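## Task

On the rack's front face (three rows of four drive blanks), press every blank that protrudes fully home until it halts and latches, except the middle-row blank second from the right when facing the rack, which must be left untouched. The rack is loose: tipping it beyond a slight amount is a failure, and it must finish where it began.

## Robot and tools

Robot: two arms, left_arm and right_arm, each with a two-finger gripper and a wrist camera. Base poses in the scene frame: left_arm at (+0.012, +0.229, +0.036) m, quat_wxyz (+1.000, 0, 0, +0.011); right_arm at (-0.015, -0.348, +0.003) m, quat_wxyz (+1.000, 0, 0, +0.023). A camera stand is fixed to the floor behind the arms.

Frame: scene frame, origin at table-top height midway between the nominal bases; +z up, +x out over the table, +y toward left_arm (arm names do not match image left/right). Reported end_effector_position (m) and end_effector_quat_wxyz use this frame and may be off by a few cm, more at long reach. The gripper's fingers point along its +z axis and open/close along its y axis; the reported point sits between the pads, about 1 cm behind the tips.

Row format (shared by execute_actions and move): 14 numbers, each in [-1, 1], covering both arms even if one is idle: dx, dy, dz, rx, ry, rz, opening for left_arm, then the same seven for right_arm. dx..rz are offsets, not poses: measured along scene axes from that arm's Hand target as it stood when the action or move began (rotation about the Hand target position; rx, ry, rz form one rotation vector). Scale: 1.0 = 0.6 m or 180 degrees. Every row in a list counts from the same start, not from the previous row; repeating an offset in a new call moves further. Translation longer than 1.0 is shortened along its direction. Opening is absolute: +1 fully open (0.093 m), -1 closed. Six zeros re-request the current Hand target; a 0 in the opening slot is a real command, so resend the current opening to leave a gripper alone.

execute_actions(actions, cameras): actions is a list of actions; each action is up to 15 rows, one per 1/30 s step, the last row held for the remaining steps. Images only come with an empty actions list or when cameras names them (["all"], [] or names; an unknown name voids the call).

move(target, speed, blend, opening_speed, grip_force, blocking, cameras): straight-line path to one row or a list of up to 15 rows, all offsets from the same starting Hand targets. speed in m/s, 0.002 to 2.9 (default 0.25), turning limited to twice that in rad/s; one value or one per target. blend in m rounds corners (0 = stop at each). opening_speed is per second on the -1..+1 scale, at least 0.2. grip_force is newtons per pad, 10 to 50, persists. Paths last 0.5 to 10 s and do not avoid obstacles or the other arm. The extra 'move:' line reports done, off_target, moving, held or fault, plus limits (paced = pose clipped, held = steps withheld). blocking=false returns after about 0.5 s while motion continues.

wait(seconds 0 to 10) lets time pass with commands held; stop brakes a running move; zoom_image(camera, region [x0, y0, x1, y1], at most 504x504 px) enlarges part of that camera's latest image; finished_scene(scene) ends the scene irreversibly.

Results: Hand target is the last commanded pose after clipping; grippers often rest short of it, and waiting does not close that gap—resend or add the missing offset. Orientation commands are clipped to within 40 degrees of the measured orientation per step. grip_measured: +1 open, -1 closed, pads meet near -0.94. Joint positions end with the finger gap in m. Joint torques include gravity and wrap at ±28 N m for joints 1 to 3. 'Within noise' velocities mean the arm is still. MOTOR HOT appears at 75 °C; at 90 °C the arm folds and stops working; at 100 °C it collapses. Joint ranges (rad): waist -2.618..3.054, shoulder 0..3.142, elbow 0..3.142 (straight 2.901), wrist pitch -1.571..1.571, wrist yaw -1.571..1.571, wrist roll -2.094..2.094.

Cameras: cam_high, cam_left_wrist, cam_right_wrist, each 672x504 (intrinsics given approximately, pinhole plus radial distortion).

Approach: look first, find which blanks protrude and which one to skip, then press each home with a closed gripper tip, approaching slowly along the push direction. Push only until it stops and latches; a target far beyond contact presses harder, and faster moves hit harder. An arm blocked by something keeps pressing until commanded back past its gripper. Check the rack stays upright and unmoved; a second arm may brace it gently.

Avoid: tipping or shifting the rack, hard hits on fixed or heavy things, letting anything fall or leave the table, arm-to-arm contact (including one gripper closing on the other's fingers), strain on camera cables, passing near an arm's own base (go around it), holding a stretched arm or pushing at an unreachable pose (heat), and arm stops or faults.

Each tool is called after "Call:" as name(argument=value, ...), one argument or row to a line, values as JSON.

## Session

Call:
execute_actions(
  actions=[],
  cameras=["cam_high"],
)

Call:
zoom_image(
  camera="cam_high",
  region=[210, 10, 450, 130],
)

Scene clock: 0.00 s.
left_arm: end_effector_position=(+0.3856, +0.2403, +0.1241) grip_measured=+1.000 end_effector_quat_wxyz=(+0.578, -0.061, +0.801, +0.143) | right_arm: end_effector_position=(+0.3707, -0.3229, +0.0907) grip_measured=+1.000 end_effector_quat_wxyz=(+0.571, +0.001, +0.819, -0.049)
Joint positions: left_arm=[-0.199 1.588 0.319 0.936 -0.472 0.01 0.093] | right_arm=[0.122 1.558 0.361 0.836 0.239 0.004 0.093]
Joint velocities: within noise
Joint torques (N m): no reading
Heat: left arm: 32 °C; right arm: 33 °C.
Hand target: left_arm +0.3859, +0.2401, +0.1238; +0.576, -0.060, +0.803, +0.143 | right_arm +0.3732, -0.3225, +0.0967; +0.578, +0.002, +0.815, -0.048
Tool commands: left_gripper/opening=+1.0 right_gripper/opening=+1.0
Images, in order (width x height): cam_high 672x504.

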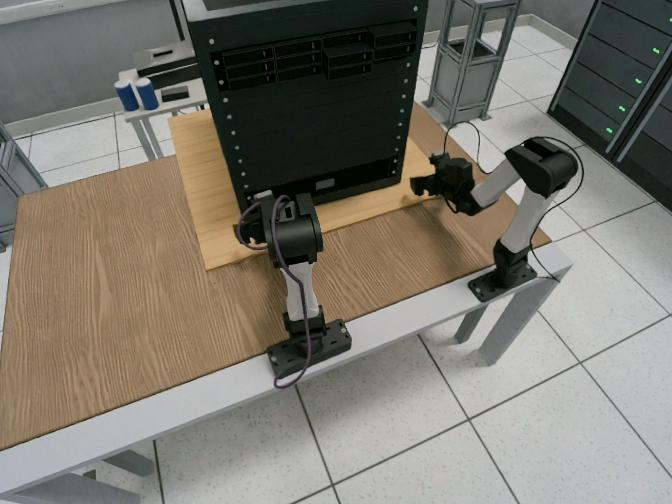

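Scaled by 2.100 from the camera's 672x504 image, which has a finer 960x720 frame.

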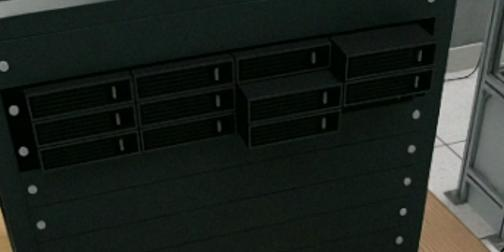

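Call:
move(
  target=[
    [0,0,0,0,0,0,1,-0.2,0.0,0.2,0.01,-0.07,0.012,-1],
    [0,0,0,0,0,0,1,-0.22,0.25,0.73,0.0198,-0.1378,0.0237,-1],
  ],
  blend=0.06,
  speed=0.25,
  cameras=["cam_right_wrist","cam_high"],
)

Call:
zoom_image(
  camera="cam_right_wrist",
  region=[0, 80, 500, 380],
)

Scene clock: 21.13 s.
left_arm: end_effector_position=(+0.3856, +0.2403, +0.1241) grip_measured=+1.000 end_effector_quat_wxyz=(+0.578, -0.061, +0.801, +0.143) | right_arm: end_effector_position=(+0.2428, -0.1709, +0.5297) grip_measured=-0.988 end_effector_quat_wxyz=(+0.740, -0.003, +0.672, +0.003)
Joint positions: left_arm=[-0.199 1.588 0.319 0.936 -0.472 0.01 0.093] | right_arm=[1.05 1.16 1.506 -0.141 1.077 -0.182 0]
Joint torques (N m): left_arm=[0.27 -6.22 4.52 2.62 -0.21 0.11] | right_arm=[0.8 -1.99 7.43 1.52 0.02 -0.11]
Heat: left arm: 34 °C; right arm: 35 °C.
Hand target: left_arm +0.3859, +0.2401, +0.1238; +0.576, -0.060, +0.803, +0.143 | right_arm +0.2411, -0.1724, +0.5346; +0.741, +0.000, +0.672, +0.000
Off the commanded pose: left_arm 0.000 m, 0 deg | right_arm 0.005 m, 1 deg.
move: done
Images, in order (width x height): cam_high 672x504, cam_right_wrist 672x504.

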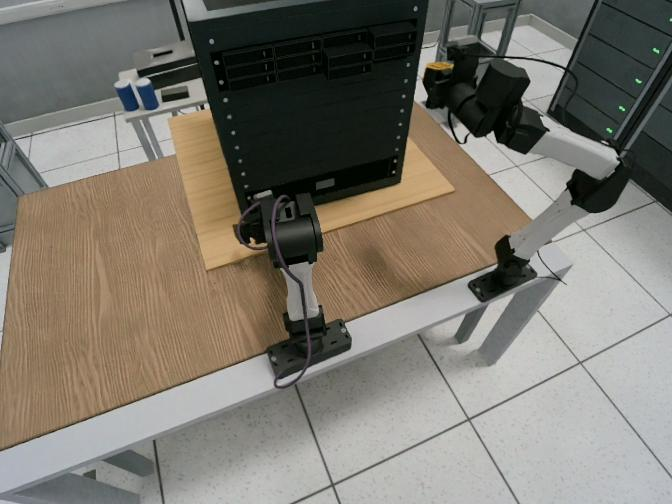

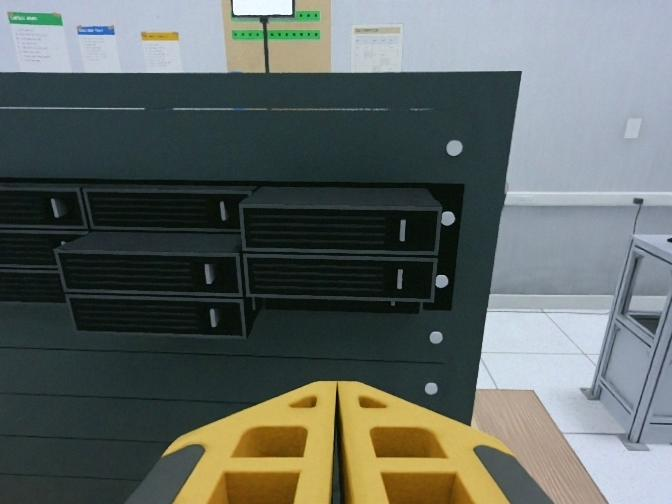

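Scaled by 1.008 from the camera's 672x504 image, which has a finer 960x720 frame.

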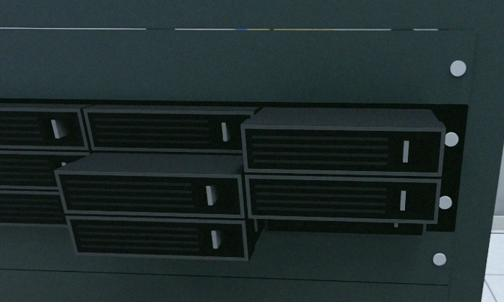

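Call:
move(
  target=[0,0,0,0,0,0,1,0.19,-0.004,0.0,0.0,0,0,-1],
  speed=0.15,
  cameras=["cam_right_wrist"],
)

Scene clock: 29.43 s.
left_arm: end_effector_position=(+0.3856, +0.2403, +0.1241) grip_measured=+1.000 end_effector_quat_wxyz=(+0.578, -0.061, +0.801, +0.143) | right_arm: end_effector_position=(+0.3552, -0.1737, +0.5268) grip_measured=-0.988 end_effector_quat_wxyz=(+0.736, -0.003, +0.677, -0.010)
Joint positions: left_arm=[-0.199 1.588 0.319 0.936 -0.472 0.01 0.093] | right_arm=[0.669 1.405 1.693 -0.176 0.719 -0.092 0]
Joint torques (N m): left_arm=[0.28 -6.16 4.49 2.65 -0.2 0.11] | right_arm=[-0.58 -5.12 7.84 1.87 -0.28 0.11]
Heat: left arm: 35 °C; right arm: 36 °C.
Hand target: left_arm +0.3859, +0.2401, +0.1238; +0.576, -0.060, +0.803, +0.143 | right_arm +0.3552, -0.1749, +0.5345; +0.740, +0.000, +0.672, +0.000
Off the commanded pose: left_arm 0.000 m, 0 deg | right_arm 0.008 m, 1 deg.
move: done
Images, in order (width x height): cam_right_wrist 672x504.

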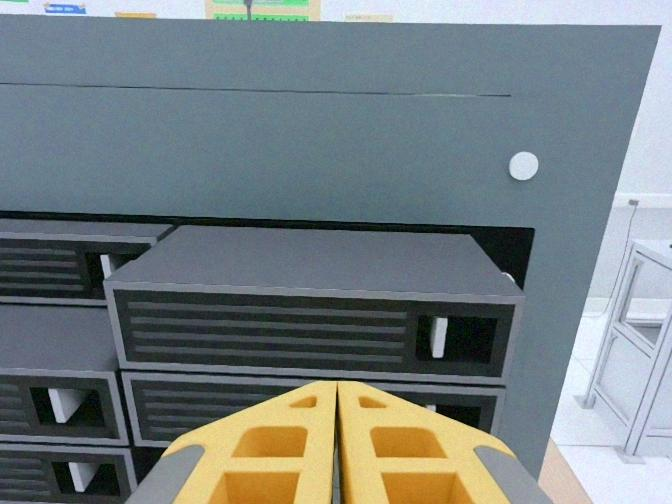

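Call:
move(
  target=[0,0,0,0,0,0,1,0.105,0.008,0.0,0.0,0,0,-1],
  speed=0.06,
  cameras=["cam_right_wrist"],
)

Scene clock: 34.43 s.
left_arm: end_effector_position=(+0.3856, +0.2403, +0.1241) grip_measured=+1.000 end_effector_quat_wxyz=(+0.578, -0.061, +0.801, +0.143) | right_arm: end_effector_position=(+0.4075, -0.1735, +0.5312) grip_measured=-0.988 end_effector_quat_wxyz=(+0.734, +0.000, +0.679, -0.013)
Joint positions: left_arm=[-0.199 1.588 0.319 0.936 -0.472 0.01 0.093] | right_arm=[0.562 1.573 1.875 -0.206 0.624 -0.075 0]
Joint torques (N m): left_arm=[0.35 -6.17 4.44 2.63 -0.21 0.11] | right_arm=[-1.5 -4.4 7.76 2.23 -0.46 0.13]
Heat: left arm: 36 °C; right arm: 37 °C.
Hand target: left_arm +0.3859, +0.2401, +0.1238; +0.576, -0.060, +0.803, +0.143 | right_arm +0.4180, -0.1700, +0.5348; +0.741, +0.000, +0.672, +0.000
Off the commanded pose: left_arm 0.000 m, 0 deg | right_arm 0.012 m, 2 deg.
move: off_target (right_arm)
Images, in order (width x height): cam_right_wrist 672x504.

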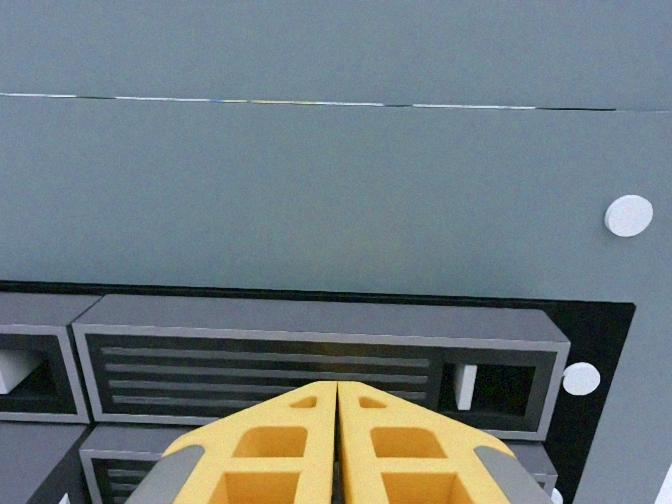

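Call:
move(
  target=[0,0,0,0,0,0,1,0.02,0.0,0.0,0.0,0,0,-1],
  speed=0.06,
)

Call:
move(
  target=[
    [0,0,0,0,0,0,1,-0.13,0.0,0.0,0.0,0,0,-1],
    [0,0,0,0,0,0,1,-0.16,0.0,-0.045,0.0,0,0,-1],
  ],
  speed=0.15,
  blend=0.012,
  cameras=["cam_right_wrist"],
)

Scene clock: 39.93 s.
left_arm: end_effector_position=(+0.3856, +0.2403, +0.1241) grip_measured=+1.000 end_effector_quat_wxyz=(+0.578, -0.061, +0.801, +0.143) | right_arm: end_effector_position=(+0.4082, -0.1736, +0.5312) grip_measured=-0.988 end_effector_quat_wxyz=(+0.728, -0.006, +0.686, -0.015)
Joint positions: left_arm=[-0.199 1.588 0.319 0.936 -0.472 0.01 0.093] | right_arm=[0.559 1.583 1.907 -0.251 0.615 -0.071 0]
Joint torques (N m): left_arm=[0.27 -6.32 4.42 2.63 -0.21 0.11] | right_arm=[-2.92 -2.5 7.65 2.66 -0.59 0.11]
Heat: left arm: 37 °C; right arm: 37 °C.
Hand target: left_arm +0.3859, +0.2401, +0.1238; +0.576, -0.060, +0.803, +0.143 | right_arm +0.4300, -0.1700, +0.5347; +0.741, +0.000, +0.672, +0.000
Off the commanded pose: left_arm 0.000 m, 0 deg | right_arm 0.022 m, 3 deg.
move: off_target (right_arm)

Scene clock: 41.50 s.
left_arm: end_effector_position=(+0.3856, +0.2403, +0.1241) grip_measured=+1.000 end_effector_quat_wxyz=(+0.578, -0.061, +0.801, +0.143) | right_arm: end_effector_position=(+0.3398, -0.1661, +0.5011) grip_measured=-0.988 end_effector_quat_wxyz=(+0.734, -0.007, +0.679, -0.001)
Joint positions: left_arm=[-0.199 1.588 0.319 0.936 -0.472 0.01 0.093] | right_arm=[0.721 1.331 1.529 -0.091 0.753 -0.085 0]
Joint torques (N m): left_arm=[0.29 -6.23 4.48 2.62 -0.22 0.08] | right_arm=[0.84 -6.45 5.81 2.06 0.08 -0.1]
Heat: left arm: 37 °C; right arm: 37 °C.
Hand target: left_arm +0.3859, +0.2401, +0.1238; +0.576, -0.060, +0.803, +0.143 | right_arm +0.3342, -0.1700, +0.5076; +0.741, +0.000, +0.672, +0.000
Off the commanded pose: left_arm 0.000 m, 0 deg | right_arm 0.010 m, 1 deg.
move: done
Images, in order (width x height): cam_right_wrist 672x504.

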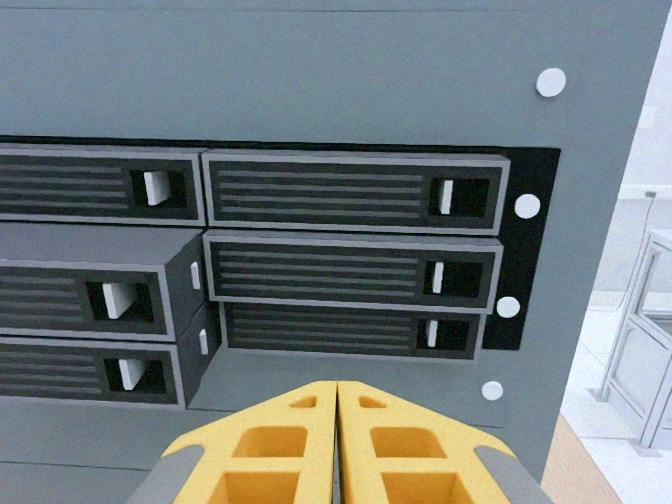

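Call:
move(
  target=[0,0,0,0,0,0,1,0.16,-0.011,0.0,0.0,0,0,-1],
  speed=0.08,
  cameras=["cam_right_wrist"],
)

Scene clock: 47.33 s.
left_arm: end_effector_position=(+0.3856, +0.2403, +0.1241) grip_measured=+1.000 end_effector_quat_wxyz=(+0.578, -0.061, +0.801, +0.143) | right_arm: end_effector_position=(+0.4085, -0.1774, +0.4985) grip_measured=-0.988 end_effector_quat_wxyz=(+0.723, -0.011, +0.691, -0.017)
Joint positions: left_arm=[-0.199 1.588 0.319 0.936 -0.472 0.01 0.093] | right_arm=[0.546 1.514 1.71 -0.142 0.597 -0.07 0]
Joint torques (N m): left_arm=[0.32 -6.13 4.52 2.62 -0.2 0.12] | right_arm=[-3.36 -2.11 8.51 2.84 -0.54 0.1]
Heat: left arm: 37 °C; right arm: 38 °C.
Hand target: left_arm +0.3859, +0.2401, +0.1238; +0.576, -0.060, +0.803, +0.143 | right_arm +0.4301, -0.1766, +0.5077; +0.741, +0.000, +0.672, +0.000
Off the commanded pose: left_arm 0.000 m, 0 deg | right_arm 0.023 m, 4 deg.
move: off_target (right_arm)
Images, in order (width x height): cam_right_wrist 672x504.

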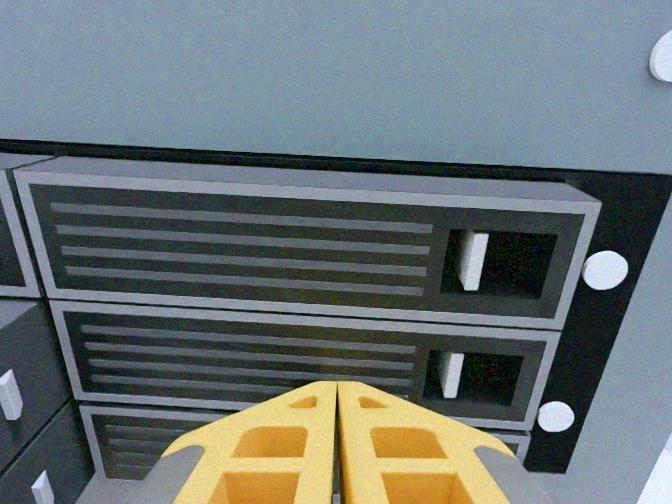

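Call:
move(
  target=[
    [0,0,0,0,0,0,1,-0.14,0.0,-0.005,0.0,0,0,-1],
    [0,0,0,0,0,0,1,-0.17,0.175,-0.05,0.0,0,0,-1],
  ],
  speed=0.15,
  blend=0.012,
  cameras=["cam_right_wrist"],
)

Scene clock: 55.67 s.
left_arm: end_effector_position=(+0.3856, +0.2403, +0.1241) grip_measured=+1.000 end_effector_quat_wxyz=(+0.578, -0.061, +0.801, +0.143) | right_arm: end_effector_position=(+0.3299, -0.0688, +0.4657) grip_measured=-0.988 end_effector_quat_wxyz=(+0.734, -0.014, +0.679, -0.004)
Joint positions: left_arm=[-0.199 1.588 0.319 0.936 -0.472 0.01 0.093] | right_arm=[0.955 1.534 1.542 0.13 0.981 -0.142 0]
Joint torques (N m): left_arm=[0.25 -6.23 4.51 2.64 -0.22 0.11] | right_arm=[0.44 -7.02 8.47 1.92 0.07 -0.1]
Heat: left arm: 38 °C; right arm: 39 °C.
Hand target: left_arm +0.3859, +0.2401, +0.1238; +0.576, -0.060, +0.803, +0.143 | right_arm +0.3281, -0.0715, +0.4776; +0.741, +0.000, +0.672, +0.000
Off the commanded pose: left_arm 0.000 m, 0 deg | right_arm 0.012 m, 2 deg.
move: off_target (right_arm)
Images, in order (width x height): cam_right_wrist 672x504.

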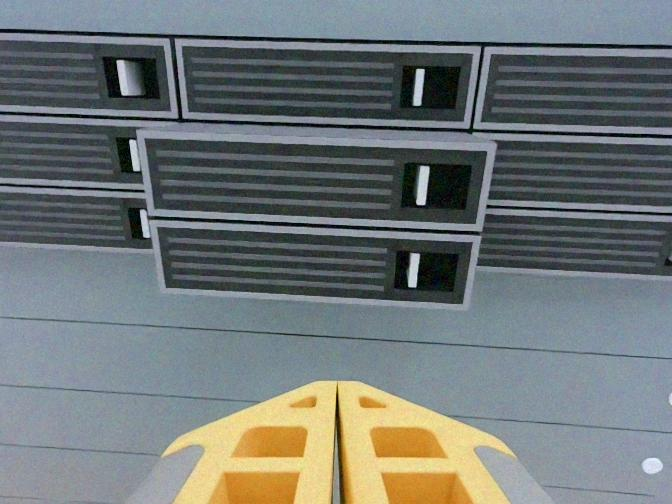

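Call:
move(
  target=[0,0,0,0,0,0,1,0.047,0.008,0.012,0.0,0,0,-1],
  speed=0.08,
  cameras=["cam_right_wrist"],
)

Scene clock: 62.37 s.
left_arm: end_effector_position=(+0.3856, +0.2403, +0.1241) grip_measured=+1.000 end_effector_quat_wxyz=(+0.578, -0.061, +0.801, +0.143) | right_arm: end_effector_position=(+0.3539, -0.0683, +0.4790) grip_measured=-0.988 end_effector_quat_wxyz=(+0.738, -0.001, +0.675, -0.009)
Joint positions: left_arm=[-0.199 1.588 0.319 0.936 -0.472 0.01 0.093] | right_arm=[0.904 1.612 1.661 0.107 0.954 -0.141 0]
Joint torques (N m): left_arm=[0.28 -6.17 4.49 2.63 -0.18 0.1] | right_arm=[-0.43 -7.16 8.44 1.67 -0.3 0.11]
Heat: left arm: 39 °C; right arm: 40 °C.
Hand target: left_arm +0.3859, +0.2401, +0.1238; +0.576, -0.060, +0.803, +0.143 | right_arm +0.3564, -0.0669, +0.4849; +0.741, +0.000, +0.672, +0.000
Off the commanded pose: left_arm 0.000 m, 0 deg | right_arm 0.006 m, 1 deg.
move: done
Images, in order (width x height): cam_right_wrist 672x504.

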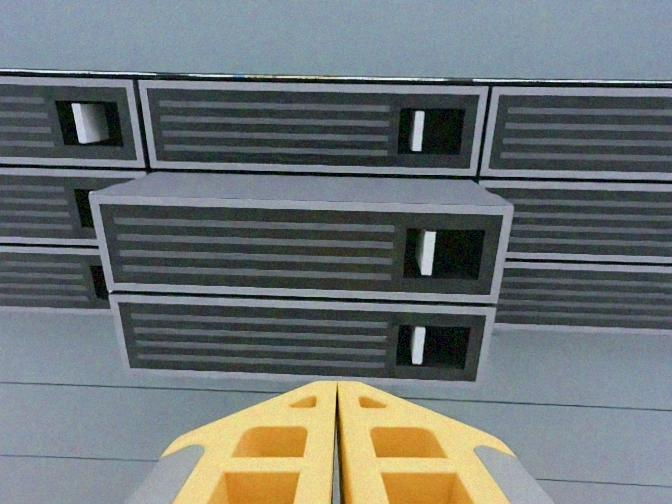

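Call:
move(
  target=[0,0,0,0,0,0,1,0.055,0.01,0.0,0.0,0,0,-1],
  speed=0.05,
  cameras=["cam_right_wrist"],
)

Scene clock: 66.17 s.
left_arm: end_effector_position=(+0.3856, +0.2403, +0.1241) grip_measured=+1.000 end_effector_quat_wxyz=(+0.578, -0.061, +0.801, +0.143) | right_arm: end_effector_position=(+0.3861, -0.0620, +0.4800) grip_measured=-0.988 end_effector_quat_wxyz=(+0.738, -0.002, +0.674, -0.009)
Joint positions: left_arm=[-0.199 1.588 0.319 0.936 -0.472 0.01 0.093] | right_arm=[0.843 1.708 1.774 0.079 0.892 -0.127 0]
Joint torques (N m): left_arm=[0.32 -6.24 4.48 2.62 -0.2 0.1] | right_arm=[-0.59 -7.99 8.39 1.7 -0.27 0.11]
Heat: left arm: 39 °C; right arm: 40 °C.
Hand target: left_arm +0.3859, +0.2401, +0.1238; +0.576, -0.060, +0.803, +0.143 | right_arm +0.3893, -0.0609, +0.4850; +0.741, +0.000, +0.672, +0.000
Off the commanded pose: left_arm 0.000 m, 0 deg | right_arm 0.006 m, 1 deg.
move: done
Images, in order (width x height): cam_right_wrist 672x504.

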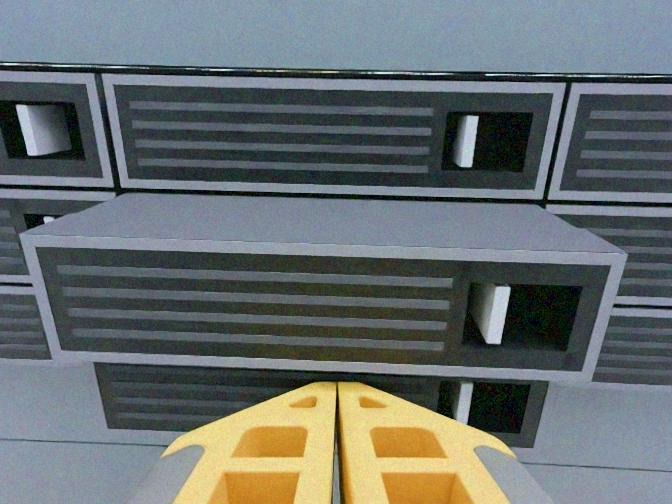

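Call:
move(
  target=[0,0,0,0,0,0,1,0.068,0.0,-0.004,0.0,0,0,-1],
  speed=0.05,
  cameras=["cam_right_wrist"],
)

Scene clock: 72.27 s.
left_arm: end_effector_position=(+0.3856, +0.2403, +0.1241) grip_measured=+1.000 end_effector_quat_wxyz=(+0.578, -0.061, +0.801, +0.143) | right_arm: end_effector_position=(+0.4146, -0.0629, +0.4816) grip_measured=-0.988 end_effector_quat_wxyz=(+0.735, +0.000, +0.678, -0.010)
Joint positions: left_arm=[-0.199 1.588 0.319 0.936 -0.472 0.01 0.093] | right_arm=[0.786 1.79 1.891 0.021 0.842 -0.106 0]
Joint torques (N m): left_arm=[0.18 -6.15 4.44 2.61 -0.23 0.14] | right_arm=[-2.54 -6.52 8.59 2.06 -0.57 0.07]
Heat: left arm: 40 °C; right arm: 40 °C.
Hand target: left_arm +0.3859, +0.2401, +0.1238; +0.576, -0.060, +0.803, +0.143 | right_arm +0.4301, -0.0608, +0.4826; +0.741, +0.000, +0.672, +0.000
Off the commanded pose: left_arm 0.000 m, 0 deg | right_arm 0.016 m, 2 deg.
move: off_target (right_arm)
Images, in order (width x height): cam_right_wrist 672x504.

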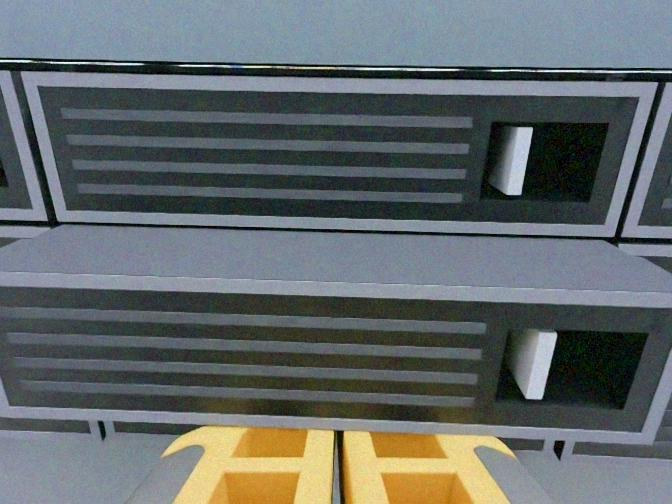

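Call:
move(
  target=[0,0,0,0,0,0,1,0.015,0.0,0.0,0.0,0,0,-1],
  speed=0.06,
)

Call:
move(
  target=[
    [0,0,0,0,0,0,1,-0.16,0.0,-0.01,0.0,0,0,-1],
    [0,0,0,0,0,0,1,-0.26,0.05,0.06,0.0,0,0,-1],
  ],
  speed=0.15,
  blend=0.012,
  cameras=["cam_right_wrist","cam_high"],
)

Call:
zoom_image(
  camera="cam_right_wrist",
  region=[0, 80, 500, 380],
)

Call:
zoom_image(
  camera="cam_high",
  region=[210, 10, 450, 130],
)

Scene clock: 80.83 s.
left_arm: end_effector_position=(+0.3856, +0.2403, +0.1241) grip_measured=+1.000 end_effector_quat_wxyz=(+0.578, -0.061, +0.801, +0.143) | right_arm: end_effector_position=(+0.4153, -0.0629, +0.4812) grip_measured=-0.988 end_effector_quat_wxyz=(+0.731, +0.000, +0.682, -0.013)
Joint positions: left_arm=[-0.199 1.588 0.319 0.936 -0.472 0.01 0.093] | right_arm=[0.786 1.797 1.912 -0.01 0.846 -0.096 0]
Joint torques (N m): left_arm=[0.21 -6.27 4.51 2.63 -0.2 0.13] | right_arm=[-3.82 -5.42 8.77 2.32 -0.76 0.01]
Heat: left arm: 40 °C; right arm: 40 °C.
Hand target: left_arm +0.3859, +0.2401, +0.1238; +0.576, -0.060, +0.803, +0.143 | right_arm +0.4391, -0.0607, +0.4823; +0.740, +0.000, +0.672, +0.000
Off the commanded pose: left_arm 0.000 m, 0 deg | right_arm 0.024 m, 2 deg.
move: off_target (right_arm)

Scene clock: 82.77 s.
left_arm: end_effector_position=(+0.3856, +0.2403, +0.1241) grip_measured=+1.000 end_effector_quat_wxyz=(+0.578, -0.061, +0.801, +0.143) | right_arm: end_effector_position=(+0.2837, -0.0299, +0.5160) grip_measured=-0.988 end_effector_quat_wxyz=(+0.741, -0.004, +0.671, +0.006)
Joint positions: left_arm=[-0.199 1.588 0.319 0.936 -0.472 0.01 0.093] | right_arm=[1.131 1.642 1.815 0.073 1.152 -0.223 0]
Joint torques (N m): left_arm=[0.27 -6.22 4.52 2.62 -0.22 0.12] | right_arm=[0.38 -7.13 7.5 1.47 -0.03 -0.13]
Heat: left arm: 40 °C; right arm: 40 °C.
Hand target: left_arm +0.3859, +0.2401, +0.1238; +0.576, -0.060, +0.803, +0.143 | right_arm +0.2831, -0.0308, +0.5185; +0.741, +0.000, +0.672, +0.000
Off the commanded pose: left_arm 0.000 m, 0 deg | right_arm 0.003 m, 1 deg.
move: done
Images, in order (width x height): cam_high 672x504, cam_right_wrist 672x504.

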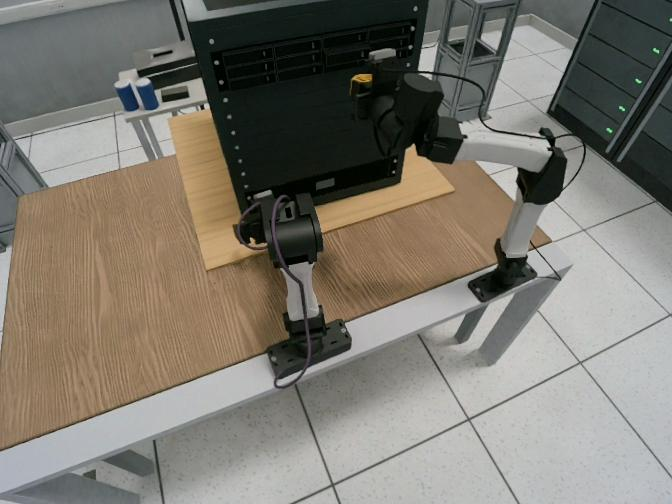

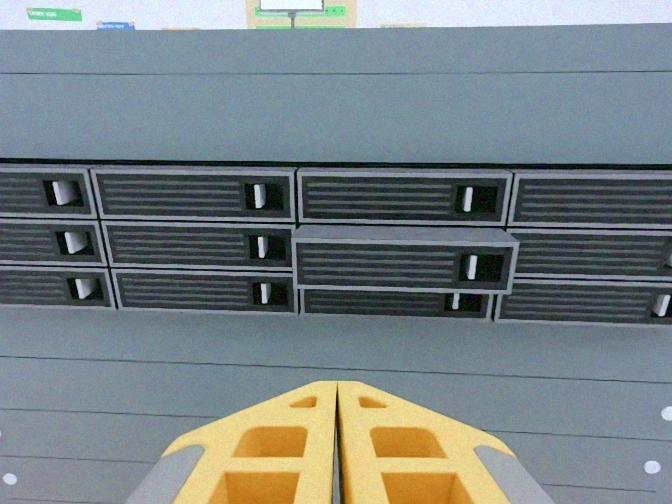

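Scaled by 1.008 from the camera's 672x504 image, which has a finer 960x720 frame.

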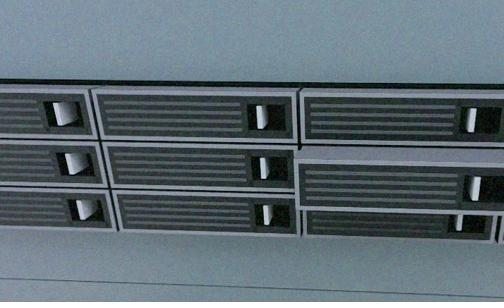

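Scaled by 2.100 from the camera's 672x504 image, which has a finer 960x720 frame.

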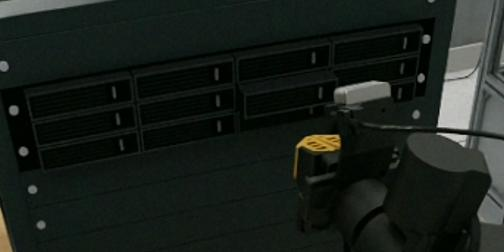

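Call:
zoom_image(
  camera="cam_right_wrist",
  region=[270, 150, 540, 330],
)

Call:
move(
  target=[0,0,0,0,0,0,1,0.122,-0.06,-0.056,0.0,0,0,-1],
  speed=0.15,
  cameras=["cam_right_wrist"],
)

Scaled by 1.867 from the camera's 672x504 image, which has a finer 960x720 frame.

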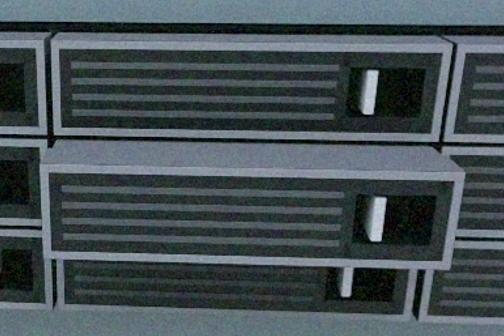

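Scene clock: 94.87 s.
left_arm: end_effector_position=(+0.3856, +0.2403, +0.1241) grip_measured=+1.000 end_effector_quat_wxyz=(+0.578, -0.061, +0.801, +0.143) | right_arm: end_effector_position=(+0.3594, -0.0619, +0.4745) grip_measured=-0.988 end_effector_quat_wxyz=(+0.733, -0.009, +0.680, -0.017)
Joint positions: left_arm=[-0.199 1.588 0.319 0.936 -0.472 0.01 0.093] | right_arm=[0.902 1.642 1.692 0.081 0.954 -0.143 0]
Joint torques (N m): left_arm=[0.27 -6.22 4.48 2.63 -0.19 0.09] | right_arm=[-0.25 -10.28 6.04 1.93 -0.28 0.1]
Heat: left arm: 41 °C; right arm: 41 °C.
Hand target: left_arm +0.3859, +0.2401, +0.1238; +0.576, -0.060, +0.803, +0.143 | right_arm +0.3563, -0.0668, +0.4848; +0.740, +0.000, +0.672, +0.000
Off the commanded pose: left_arm 0.000 m, 0 deg | right_arm 0.012 m, 3 deg.
move: off_target (right_arm)
Images, in order (width x height): cam_right_wrist 672x504.

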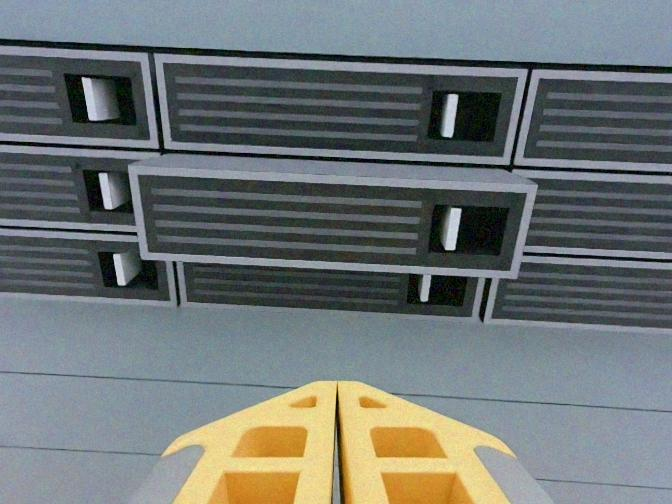

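Call:
move(
  target=[
    [0,0,0,0,0,0,1,-0.14,0.0,0.0,0,0,0,-1],
    [0,0,0,0,0,0,1,-0.16,0.0,0.03,0.4998,0.0093,0.0092,0.1],
  ],
  speed=0.25,
  cameras=["cam_right_wrist","cam_high"],
)

Scene clock: 133.17 s.
left_arm: end_effector_position=(+0.3856, +0.2403, +0.1241) grip_measured=+1.000 end_effector_quat_wxyz=(+0.578, -0.061, +0.801, +0.143) | right_arm: end_effector_position=(+0.2624, -0.0671, +0.4987) grip_measured=+0.098 end_effector_quat_wxyz=(+0.516, +0.508, +0.492, +0.483)
Joint positions: left_arm=[-0.199 1.588 0.319 0.936 -0.472 0.01 0.093] | right_arm=[1.164 1.541 1.789 -0.251 1.259 1.557 0.05]
Joint torques (N m): left_arm=[0.29 -6.2 4.33 2.62 -0.22 0.11] | right_arm=[0.8 -5.67 7.84 1.45 0.13 0.05]
Heat: left arm: 44 °C; right arm: 41 °C.
Hand target: left_arm +0.3859, +0.2401, +0.1238; +0.576, -0.060, +0.803, +0.143 | right_arm +0.2603, -0.0668, +0.5028; +0.515, +0.515, +0.485, +0.485
Off the commanded pose: left_arm 0.000 m, 0 deg | right_arm 0.005 m, 1 deg.
move: done
Images, in order (width x height): cam_high 672x504, cam_right_wrist 672x504.

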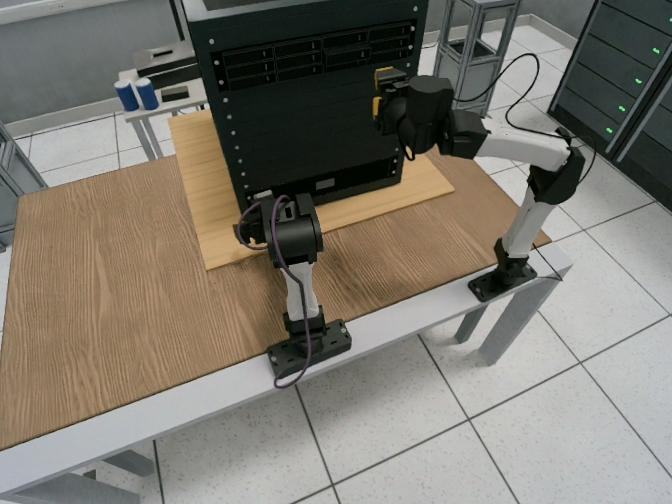

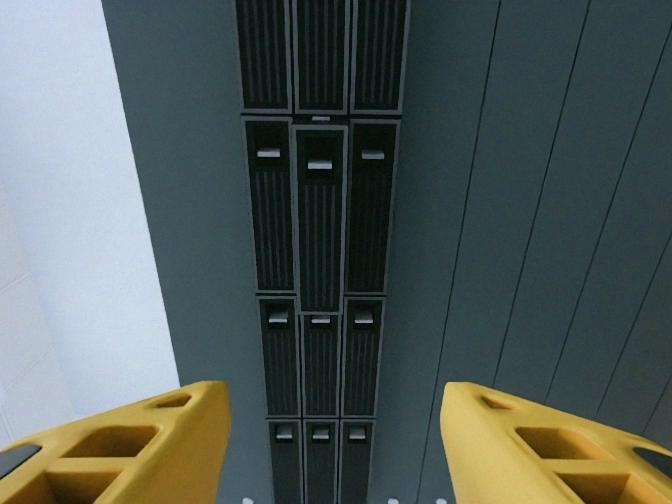

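Call:
move(
  target=[0,0,0,0,0,0,1,0.17,0.006,0.016,0,0,0,0.1],
  speed=0.12,
  cameras=["cam_right_wrist"],
)

Scene clock: 141.00 s.
left_arm: end_effector_position=(+0.3856, +0.2403, +0.1241) grip_measured=+1.000 end_effector_quat_wxyz=(+0.578, -0.061, +0.801, +0.143) | right_arm: end_effector_position=(+0.3605, -0.0643, +0.5092) grip_measured=+0.098 end_effector_quat_wxyz=(+0.519, +0.514, +0.487, +0.479)
Joint positions: left_arm=[-0.199 1.588 0.319 0.936 -0.472 0.01 0.093] | right_arm=[0.912 1.773 2.096 -0.327 1.025 1.561 0.05]
Joint torques (N m): left_arm=[0.29 -6.2 4.49 2.62 -0.2 0.11] | right_arm=[-0.29 -7.98 7.51 1.64 -0.18 0.05]
Heat: left arm: 44 °C; right arm: 41 °C.
Hand target: left_arm +0.3859, +0.2401, +0.1238; +0.576, -0.060, +0.803, +0.143 | right_arm +0.3624, -0.0632, +0.5123; +0.515, +0.515, +0.485, +0.485
Off the commanded pose: left_arm 0.000 m, 0 deg | right_arm 0.004 m, 1 deg.
move: done
Images, in order (width x height): cam_right_wrist 672x504.

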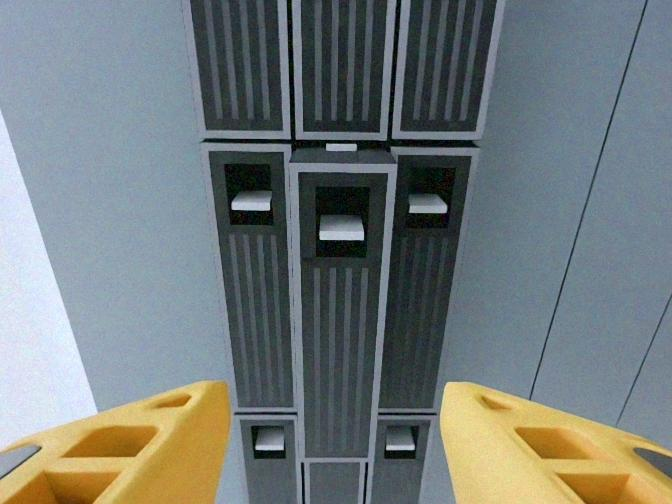

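Call:
move(
  target=[0,0,0,0,0,0,1,0.078,-0.003,-0.001,0,0,0,0.1],
  speed=0.05,
  cameras=["cam_right_wrist"],
)

Scene clock: 148.00 s.
left_arm: end_effector_position=(+0.3856, +0.2403, +0.1241) grip_measured=+1.000 end_effector_quat_wxyz=(+0.578, -0.061, +0.801, +0.143) | right_arm: end_effector_position=(+0.4064, -0.0653, +0.5098) grip_measured=+0.098 end_effector_quat_wxyz=(+0.519, +0.514, +0.487, +0.480)
Joint positions: left_arm=[-0.199 1.588 0.319 0.936 -0.472 0.01 0.093] | right_arm=[0.813 1.905 2.273 -0.37 0.924 1.561 0.05]
Joint torques (N m): left_arm=[0.25 -6.23 4.42 2.64 -0.22 0.09] | right_arm=[-0.49 -9.03 7.45 1.7 -0.14 0.02]
Heat: left arm: 44 °C; right arm: 42 °C.
Hand target: left_arm +0.3859, +0.2401, +0.1238; +0.576, -0.060, +0.803, +0.143 | right_arm +0.4091, -0.0650, +0.5119; +0.515, +0.515, +0.485, +0.485
Off the commanded pose: left_arm 0.000 m, 0 deg | right_arm 0.003 m, 1 deg.
move: done
Images, in order (width x height): cam_right_wrist 672x504.

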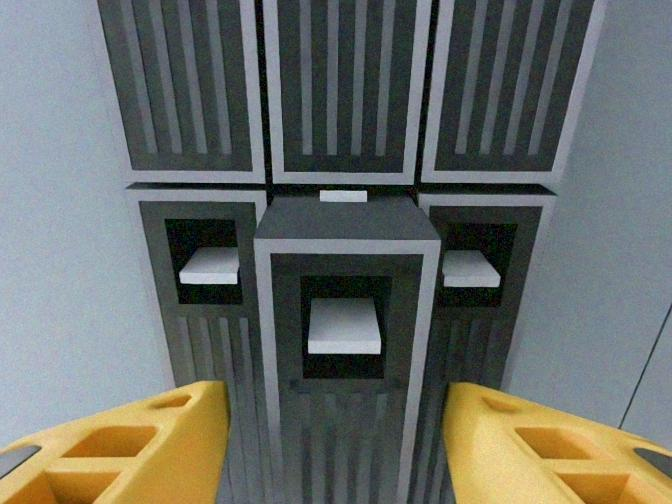

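Call:
move(
  target=[0,0,0,0,0,0,1,0.008,0,-0.002,0,0,0,0.1],
  speed=0.04,
)

Call:
move(
  target=[0,0,0,0,0,0,1,0,0,0,0,0,0,-0.62],
  opening_speed=0.25,
  grip_force=25,
  cameras=["cam_right_wrist"],
)

Scene clock: 155.53 s.
left_arm: end_effector_position=(+0.3856, +0.2403, +0.1241) grip_measured=+1.000 end_effector_quat_wxyz=(+0.578, -0.061, +0.801, +0.143) | right_arm: end_effector_position=(+0.4099, -0.0635, +0.5082) grip_measured=+0.098 end_effector_quat_wxyz=(+0.518, +0.513, +0.488, +0.480)
Joint positions: left_arm=[-0.199 1.588 0.319 0.936 -0.472 0.01 0.093] | right_arm=[0.808 1.917 2.284 -0.371 0.915 1.561 0.05]
Joint torques (N m): left_arm=[0.23 -6.13 4.48 2.64 -0.21 0.13] | right_arm=[-0.87 -9.01 7.65 1.74 -0.19 0.05]
Heat: left arm: 45 °C; right arm: 41 °C.
Hand target: left_arm +0.3859, +0.2401, +0.1238; +0.576, -0.060, +0.803, +0.143 | right_arm +0.4139, -0.0650, +0.5106; +0.515, +0.515, +0.485, +0.485
Off the commanded pose: left_arm 0.000 m, 0 deg | right_arm 0.005 m, 1 deg.
move: done

Scene clock: 158.63 s.
left_arm: end_effector_position=(+0.3856, +0.2403, +0.1241) grip_measured=+1.000 end_effector_quat_wxyz=(+0.578, -0.061, +0.801, +0.143) | right_arm: end_effector_position=(+0.4097, -0.0635, +0.5090) grip_measured=-0.443 end_effector_quat_wxyz=(+0.517, +0.512, +0.488, +0.481)
Joint positions: left_arm=[-0.199 1.588 0.319 0.936 -0.472 0.01 0.093] | right_arm=[0.808 1.917 2.286 -0.371 0.914 1.561 0.024]
Joint torques (N m): left_arm=[0.27 -6.22 4.41 2.63 -0.2 0.14] | right_arm=[-0.84 -9.05 7.45 1.71 -0.17 0.01]
Heat: left arm: 45 °C; right arm: 41 °C.
Hand target: left_arm +0.3859, +0.2401, +0.1238; +0.576, -0.060, +0.803, +0.143 | right_arm +0.4139, -0.0650, +0.5107; +0.515, +0.515, +0.485, +0.485
Off the commanded pose: left_arm 0.000 m, 0 deg | right_arm 0.005 m, 1 deg.
grip_force (N): 25, 25
move: done
Images, in order (width x height): cam_right_wrist 672x504.

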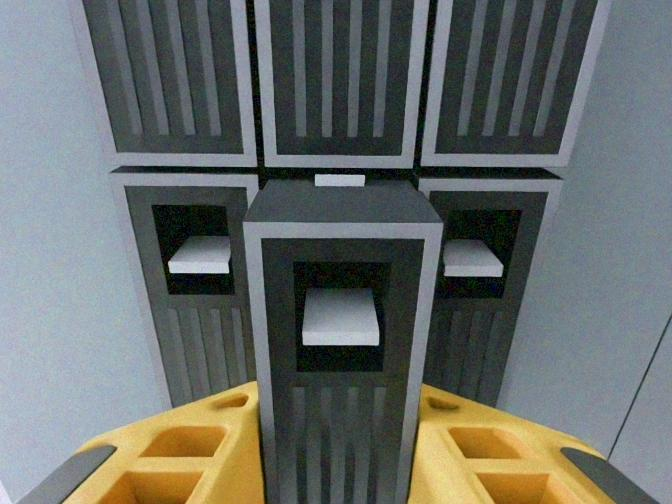

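Call:
move(
  target=[0,0,0,0,0,0,1,-0.025,0.0015,0,0,0,0,-0.62],
  speed=0.03,
  cameras=["cam_right_wrist"],
)

Scene clock: 163.50 s.
left_arm: end_effector_position=(+0.3856, +0.2403, +0.1241) grip_measured=+1.000 end_effector_quat_wxyz=(+0.578, -0.061, +0.801, +0.143) | right_arm: end_effector_position=(+0.4087, -0.0613, +0.5082) grip_measured=-0.444 end_effector_quat_wxyz=(+0.517, +0.511, +0.486, +0.485)
Joint positions: left_arm=[-0.199 1.588 0.319 0.936 -0.472 0.01 0.093] | right_arm=[0.813 1.909 2.261 -0.344 0.914 1.556 0.024]
Joint torques (N m): left_arm=[0.29 -6.24 4.45 2.63 -0.21 0.11] | right_arm=[1.42 -12.25 4.52 1.58 0.13 0.13]
Heat: left arm: 45 °C; right arm: 41 °C.
Hand target: left_arm +0.3859, +0.2401, +0.1238; +0.576, -0.060, +0.803, +0.143 | right_arm +0.3990, -0.0641, +0.5106; +0.515, +0.515, +0.485, +0.485
Off the commanded pose: left_arm 0.000 m, 0 deg | right_arm 0.010 m, 1 deg.
grip_force (N): 25, 25
move: done
Images, in order (width x height): cam_right_wrist 672x504.

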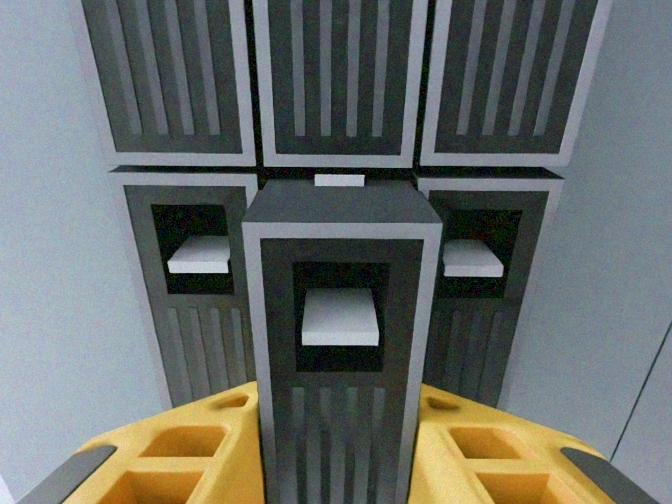

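Call:
move(
  target=[0,0,0,0,0,0,1,-0.012,0.0,0,0,0,0,-0.62],
  speed=0.02,
)

Call:
move(
  target=[0,0,0,0,0,0,1,-0.008,0.0,0,0,0,0,-0.62],
  speed=0.02,
  cameras=["cam_right_wrist"],
)

Scene clock: 167.97 s.
left_arm: end_effector_position=(+0.3856, +0.2403, +0.1241) grip_measured=+1.000 end_effector_quat_wxyz=(+0.578, -0.061, +0.801, +0.143) | right_arm: end_effector_position=(+0.4082, -0.0613, +0.5082) grip_measured=-0.444 end_effector_quat_wxyz=(+0.519, +0.509, +0.484, +0.488)
Joint positions: left_arm=[-0.199 1.588 0.319 0.936 -0.472 0.01 0.093] | right_arm=[0.813 1.898 2.234 -0.312 0.914 1.547 0.024]
Joint torques (N m): left_arm=[0.31 -6.27 4.44 2.63 -0.19 0.11] | right_arm=[2.62 -13.22 4.41 1.39 0.27 0.19]
Heat: left arm: 45 °C; right arm: 41 °C.
Hand target: left_arm +0.3859, +0.2401, +0.1238; +0.576, -0.060, +0.803, +0.143 | right_arm +0.3917, -0.0640, +0.5107; +0.515, +0.515, +0.485, +0.485
Off the commanded pose: left_arm 0.000 m, 0 deg | right_arm 0.017 m, 1 deg.
grip_force (N): 25, 25
move: off_target (right_arm)

Scene clock: 168.83 s.
left_arm: end_effector_position=(+0.3856, +0.2403, +0.1241) grip_measured=+1.000 end_effector_quat_wxyz=(+0.578, -0.061, +0.801, +0.143) | right_arm: end_effector_position=(+0.4063, -0.0617, +0.5081) grip_measured=-0.444 end_effector_quat_wxyz=(+0.519, +0.508, +0.484, +0.489)
Joint positions: left_arm=[-0.199 1.588 0.319 0.936 -0.472 0.01 0.093] | right_arm=[0.816 1.887 2.214 -0.299 0.915 1.544 0.024]
Joint torques (N m): left_arm=[0.32 -6.17 4.51 2.62 -0.22 0.1] | right_arm=[3.1 -13.33 4.6 1.32 0.33 0.19]
Heat: left arm: 46 °C; right arm: 41 °C.
Hand target: left_arm +0.3859, +0.2401, +0.1238; +0.576, -0.060, +0.803, +0.143 | right_arm +0.3870, -0.0642, +0.5106; +0.515, +0.515, +0.485, +0.485
Off the commanded pose: left_arm 0.000 m, 0 deg | right_arm 0.020 m, 1 deg.
grip_force (N): 25, 25
move: off_target (right_arm)
Images, in order (width x height): cam_right_wrist 672x504.

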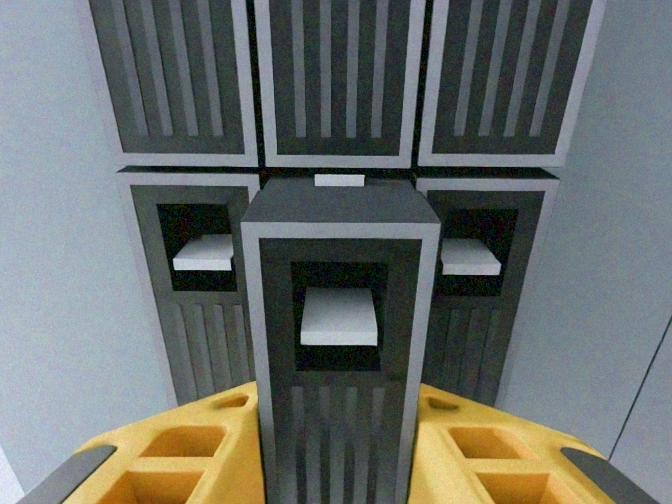

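Call:
move(
  target=[0,0,0,0,0,0,1,-0.007,0.0,0,0,0,0,-0.62],
  speed=0.02,
)

Scene clock: 173.47 s.
left_arm: end_effector_position=(+0.3856, +0.2403, +0.1241) grip_measured=+1.000 end_effector_quat_wxyz=(+0.578, -0.061, +0.801, +0.143) | right_arm: end_effector_position=(+0.3922, -0.0601, +0.5080) grip_measured=-0.444 end_effector_quat_wxyz=(+0.519, +0.511, +0.485, +0.485)
Joint positions: left_arm=[-0.199 1.588 0.319 0.936 -0.472 0.01 0.093] | right_arm=[0.848 1.859 2.187 -0.314 0.953 1.552 0.024]
Joint torques (N m): left_arm=[0.24 -6.19 4.53 2.63 -0.18 0.12] | right_arm=[1.29 -11.99 4.86 1.49 0.08 0.14]
Heat: left arm: 46 °C; right arm: 40 °C.
Hand target: left_arm +0.3859, +0.2401, +0.1238; +0.576, -0.060, +0.803, +0.143 | right_arm +0.3828, -0.0641, +0.5105; +0.515, +0.515, +0.485, +0.485
Off the commanded pose: left_arm 0.000 m, 0 deg | right_arm 0.011 m, 1 deg.
grip_force (N): 25, 25
move: off_target (right_arm)

Call:
move(
  target=[0,0,0,0,0,0,1,0.0155,0.0,0,0,0,0,0.1],
  speed=0.03,
  opening_speed=0.6,
)

Call:
move(
  target=[
    [0,0,0,0,0,0,1,-0.07,-0.004,0.0,0,0,0,0.1],
    [0,0,0,0,0,0,1,-0.07,-0.004,-0.02,-0.4998,-0.0093,-0.0092,0.1],
    [0,0,0,0,0,0,1,-0.0597,-0.0045,-0.043,-0.4998,-0.0093,-0.0092,-1],
  ],
  speed=0.25,
  grip_force=50,
  cameras=["cam_right_wrist"],
)

Scene clock: 180.10 s.
left_arm: end_effector_position=(+0.3856, +0.2403, +0.1241) grip_measured=+1.000 end_effector_quat_wxyz=(+0.578, -0.061, +0.801, +0.143) | right_arm: end_effector_position=(+0.3922, -0.0601, +0.5030) grip_measured=+0.098 end_effector_quat_wxyz=(+0.518, +0.512, +0.492, +0.477)
Joint positions: left_arm=[-0.199 1.588 0.319 0.936 -0.472 0.01 0.093] | right_arm=[0.848 1.859 2.187 -0.342 0.953 1.561 0.05]
Joint torques (N m): left_arm=[0.28 -6.22 4.48 2.63 -0.21 0.09] | right_arm=[-0.38 -9.73 7.5 1.7 -0.1 0.05]
Heat: left arm: 46 °C; right arm: 41 °C.
Hand target: left_arm +0.3859, +0.2401, +0.1238; +0.576, -0.060, +0.803, +0.143 | right_arm +0.3921, -0.0641, +0.5105; +0.515, +0.515, +0.485, +0.485
Off the commanded pose: left_arm 0.000 m, 0 deg | right_arm 0.008 m, 1 deg.
grip_force (N): 25, 25
move: done

Scene clock: 186.07 s.
left_arm: end_effector_position=(+0.3856, +0.2403, +0.1241) grip_measured=+1.000 end_effector_quat_wxyz=(+0.578, -0.061, +0.801, +0.143) | right_arm: end_effector_position=(+0.3597, -0.0598, +0.4722) grip_measured=-0.988 end_effector_quat_wxyz=(+0.732, -0.006, +0.681, -0.012)
Joint positions: left_arm=[-0.199 1.588 0.319 0.936 -0.472 0.01 0.093] | right_arm=[0.905 1.646 1.69 0.082 0.954 -0.127 0]
Joint torques (N m): left_arm=[0.32 -6.17 4.4 2.63 -0.18 0.09] | right_arm=[-0.39 -10.66 6.11 1.91 -0.26 -0.08]
Heat: left arm: 46 °C; right arm: 41 °C.
Hand target: left_arm +0.3859, +0.2401, +0.1238; +0.576, -0.060, +0.803, +0.143 | right_arm +0.3562, -0.0669, +0.4849; +0.741, +0.000, +0.672, +0.000
Off the commanded pose: left_arm 0.000 m, 0 deg | right_arm 0.015 m, 2 deg.
move: off_target (right_arm); target 3's new opening was sent with right_arm's hand 0.015 m and 2 deg from that target
Images, in order (width x height): cam_right_wrist 672x504.

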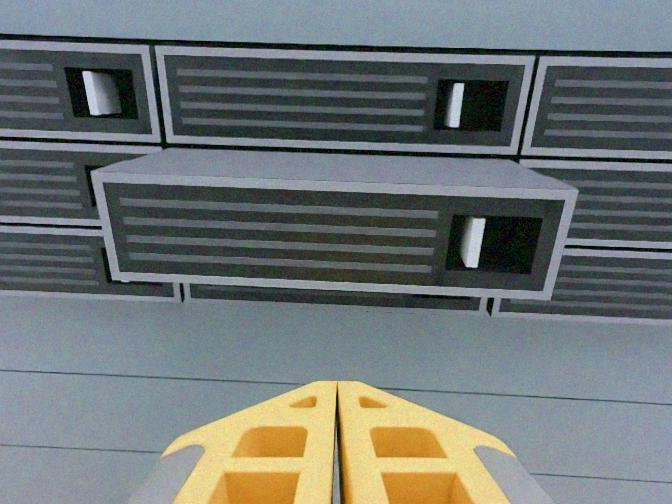

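Call:
move(
  target=[
    [0,0,0,0,0,0,1,0.0,0.0,0.03,0,0,0,-1],
    [0,0,0,0,0,0,1,0.042,0.003,0.03,0,0,0,-1],
  ],
  speed=0.05,
  cameras=["cam_right_wrist"],
)

Scene clock: 199.97 s.
left_arm: end_effector_position=(+0.3856, +0.2403, +0.1241) grip_measured=+1.000 end_effector_quat_wxyz=(+0.578, -0.061, +0.801, +0.143) | right_arm: end_effector_position=(+0.3783, -0.0661, +0.4984) grip_measured=-0.988 end_effector_quat_wxyz=(+0.739, -0.001, +0.674, -0.008)
Joint positions: left_arm=[-0.199 1.588 0.319 0.936 -0.472 0.01 0.093] | right_arm=[0.852 1.702 1.843 0.007 0.901 -0.127 0]
Joint torques (N m): left_arm=[0.32 -6.26 4.52 2.62 -0.18 0.12] | right_arm=[-0.61 -7.72 8.25 1.66 -0.3 0.09]
Heat: left arm: 47 °C; right arm: 41 °C.
Hand target: left_arm +0.3859, +0.2401, +0.1238; +0.576, -0.060, +0.803, +0.143 | right_arm +0.3815, -0.0650, +0.5027; +0.740, +0.000, +0.672, +0.000
Off the commanded pose: left_arm 0.000 m, 0 deg | right_arm 0.006 m, 1 deg.
move: done
Images, in order (width x height): cam_right_wrist 672x504.

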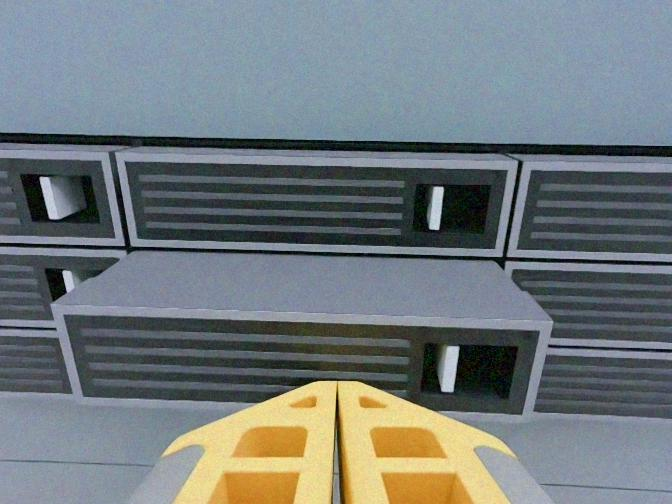

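Call:
zoom_image(
  camera="cam_right_wrist",
  region=[20, 120, 524, 440],
)

Call:
move(
  target=[
    [0,0,0,0,0,0,1,-0.09,0.0,-0.01,0,0,0,-1],
    [0,0,0,0,0,0,1,-0.042,-0.003,-0.03,0,0,0,-1],
  ],
  speed=0.1,
  cameras=["cam_right_wrist"],
)

Call:
zoom_image(
  camera="cam_right_wrist",
  region=[80, 40, 584, 330],
)

Scaled by 1.000.

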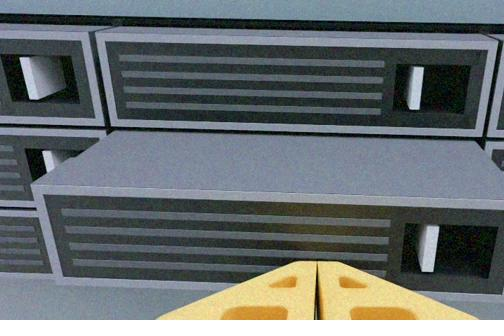

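Scene clock: 210.00 s.
left_arm: end_effector_position=(+0.3856, +0.2403, +0.1241) grip_measured=+1.000 end_effector_quat_wxyz=(+0.578, -0.061, +0.801, +0.143) | right_arm: end_effector_position=(+0.3528, -0.0712, +0.4878) grip_measured=-0.988 end_effector_quat_wxyz=(+0.739, +0.001, +0.673, -0.008)
Joint positions: left_arm=[-0.199 1.588 0.319 0.936 -0.472 0.01 0.093] | right_arm=[0.902 1.611 1.692 0.081 0.954 -0.142 0]
Joint torques (N m): left_arm=[0.28 -6.27 4.52 2.61 -0.21 0.11] | right_arm=[-0.29 -7.02 5.94 1.88 -0.29 0.11]
Heat: left arm: 48 °C; right arm: 41 °C.
Hand target: left_arm +0.3859, +0.2401, +0.1238; +0.576, -0.060, +0.803, +0.143 | right_arm +0.3563, -0.0668, +0.4848; +0.740, +0.000, +0.672, +0.000
Off the commanded pose: left_arm 0.000 m, 0 deg | right_arm 0.006 m, 1 deg.
move: done
Images, in order (width x height): cam_right_wrist 672x504.

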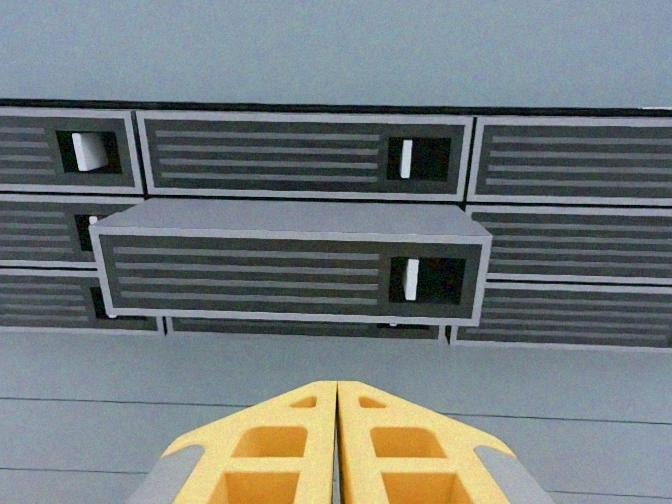

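Scaled by 1.000.

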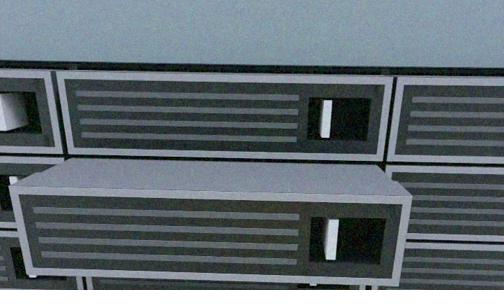

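Call:
finished_scene(
  scene=2,
)

The scene is finished: the task was done.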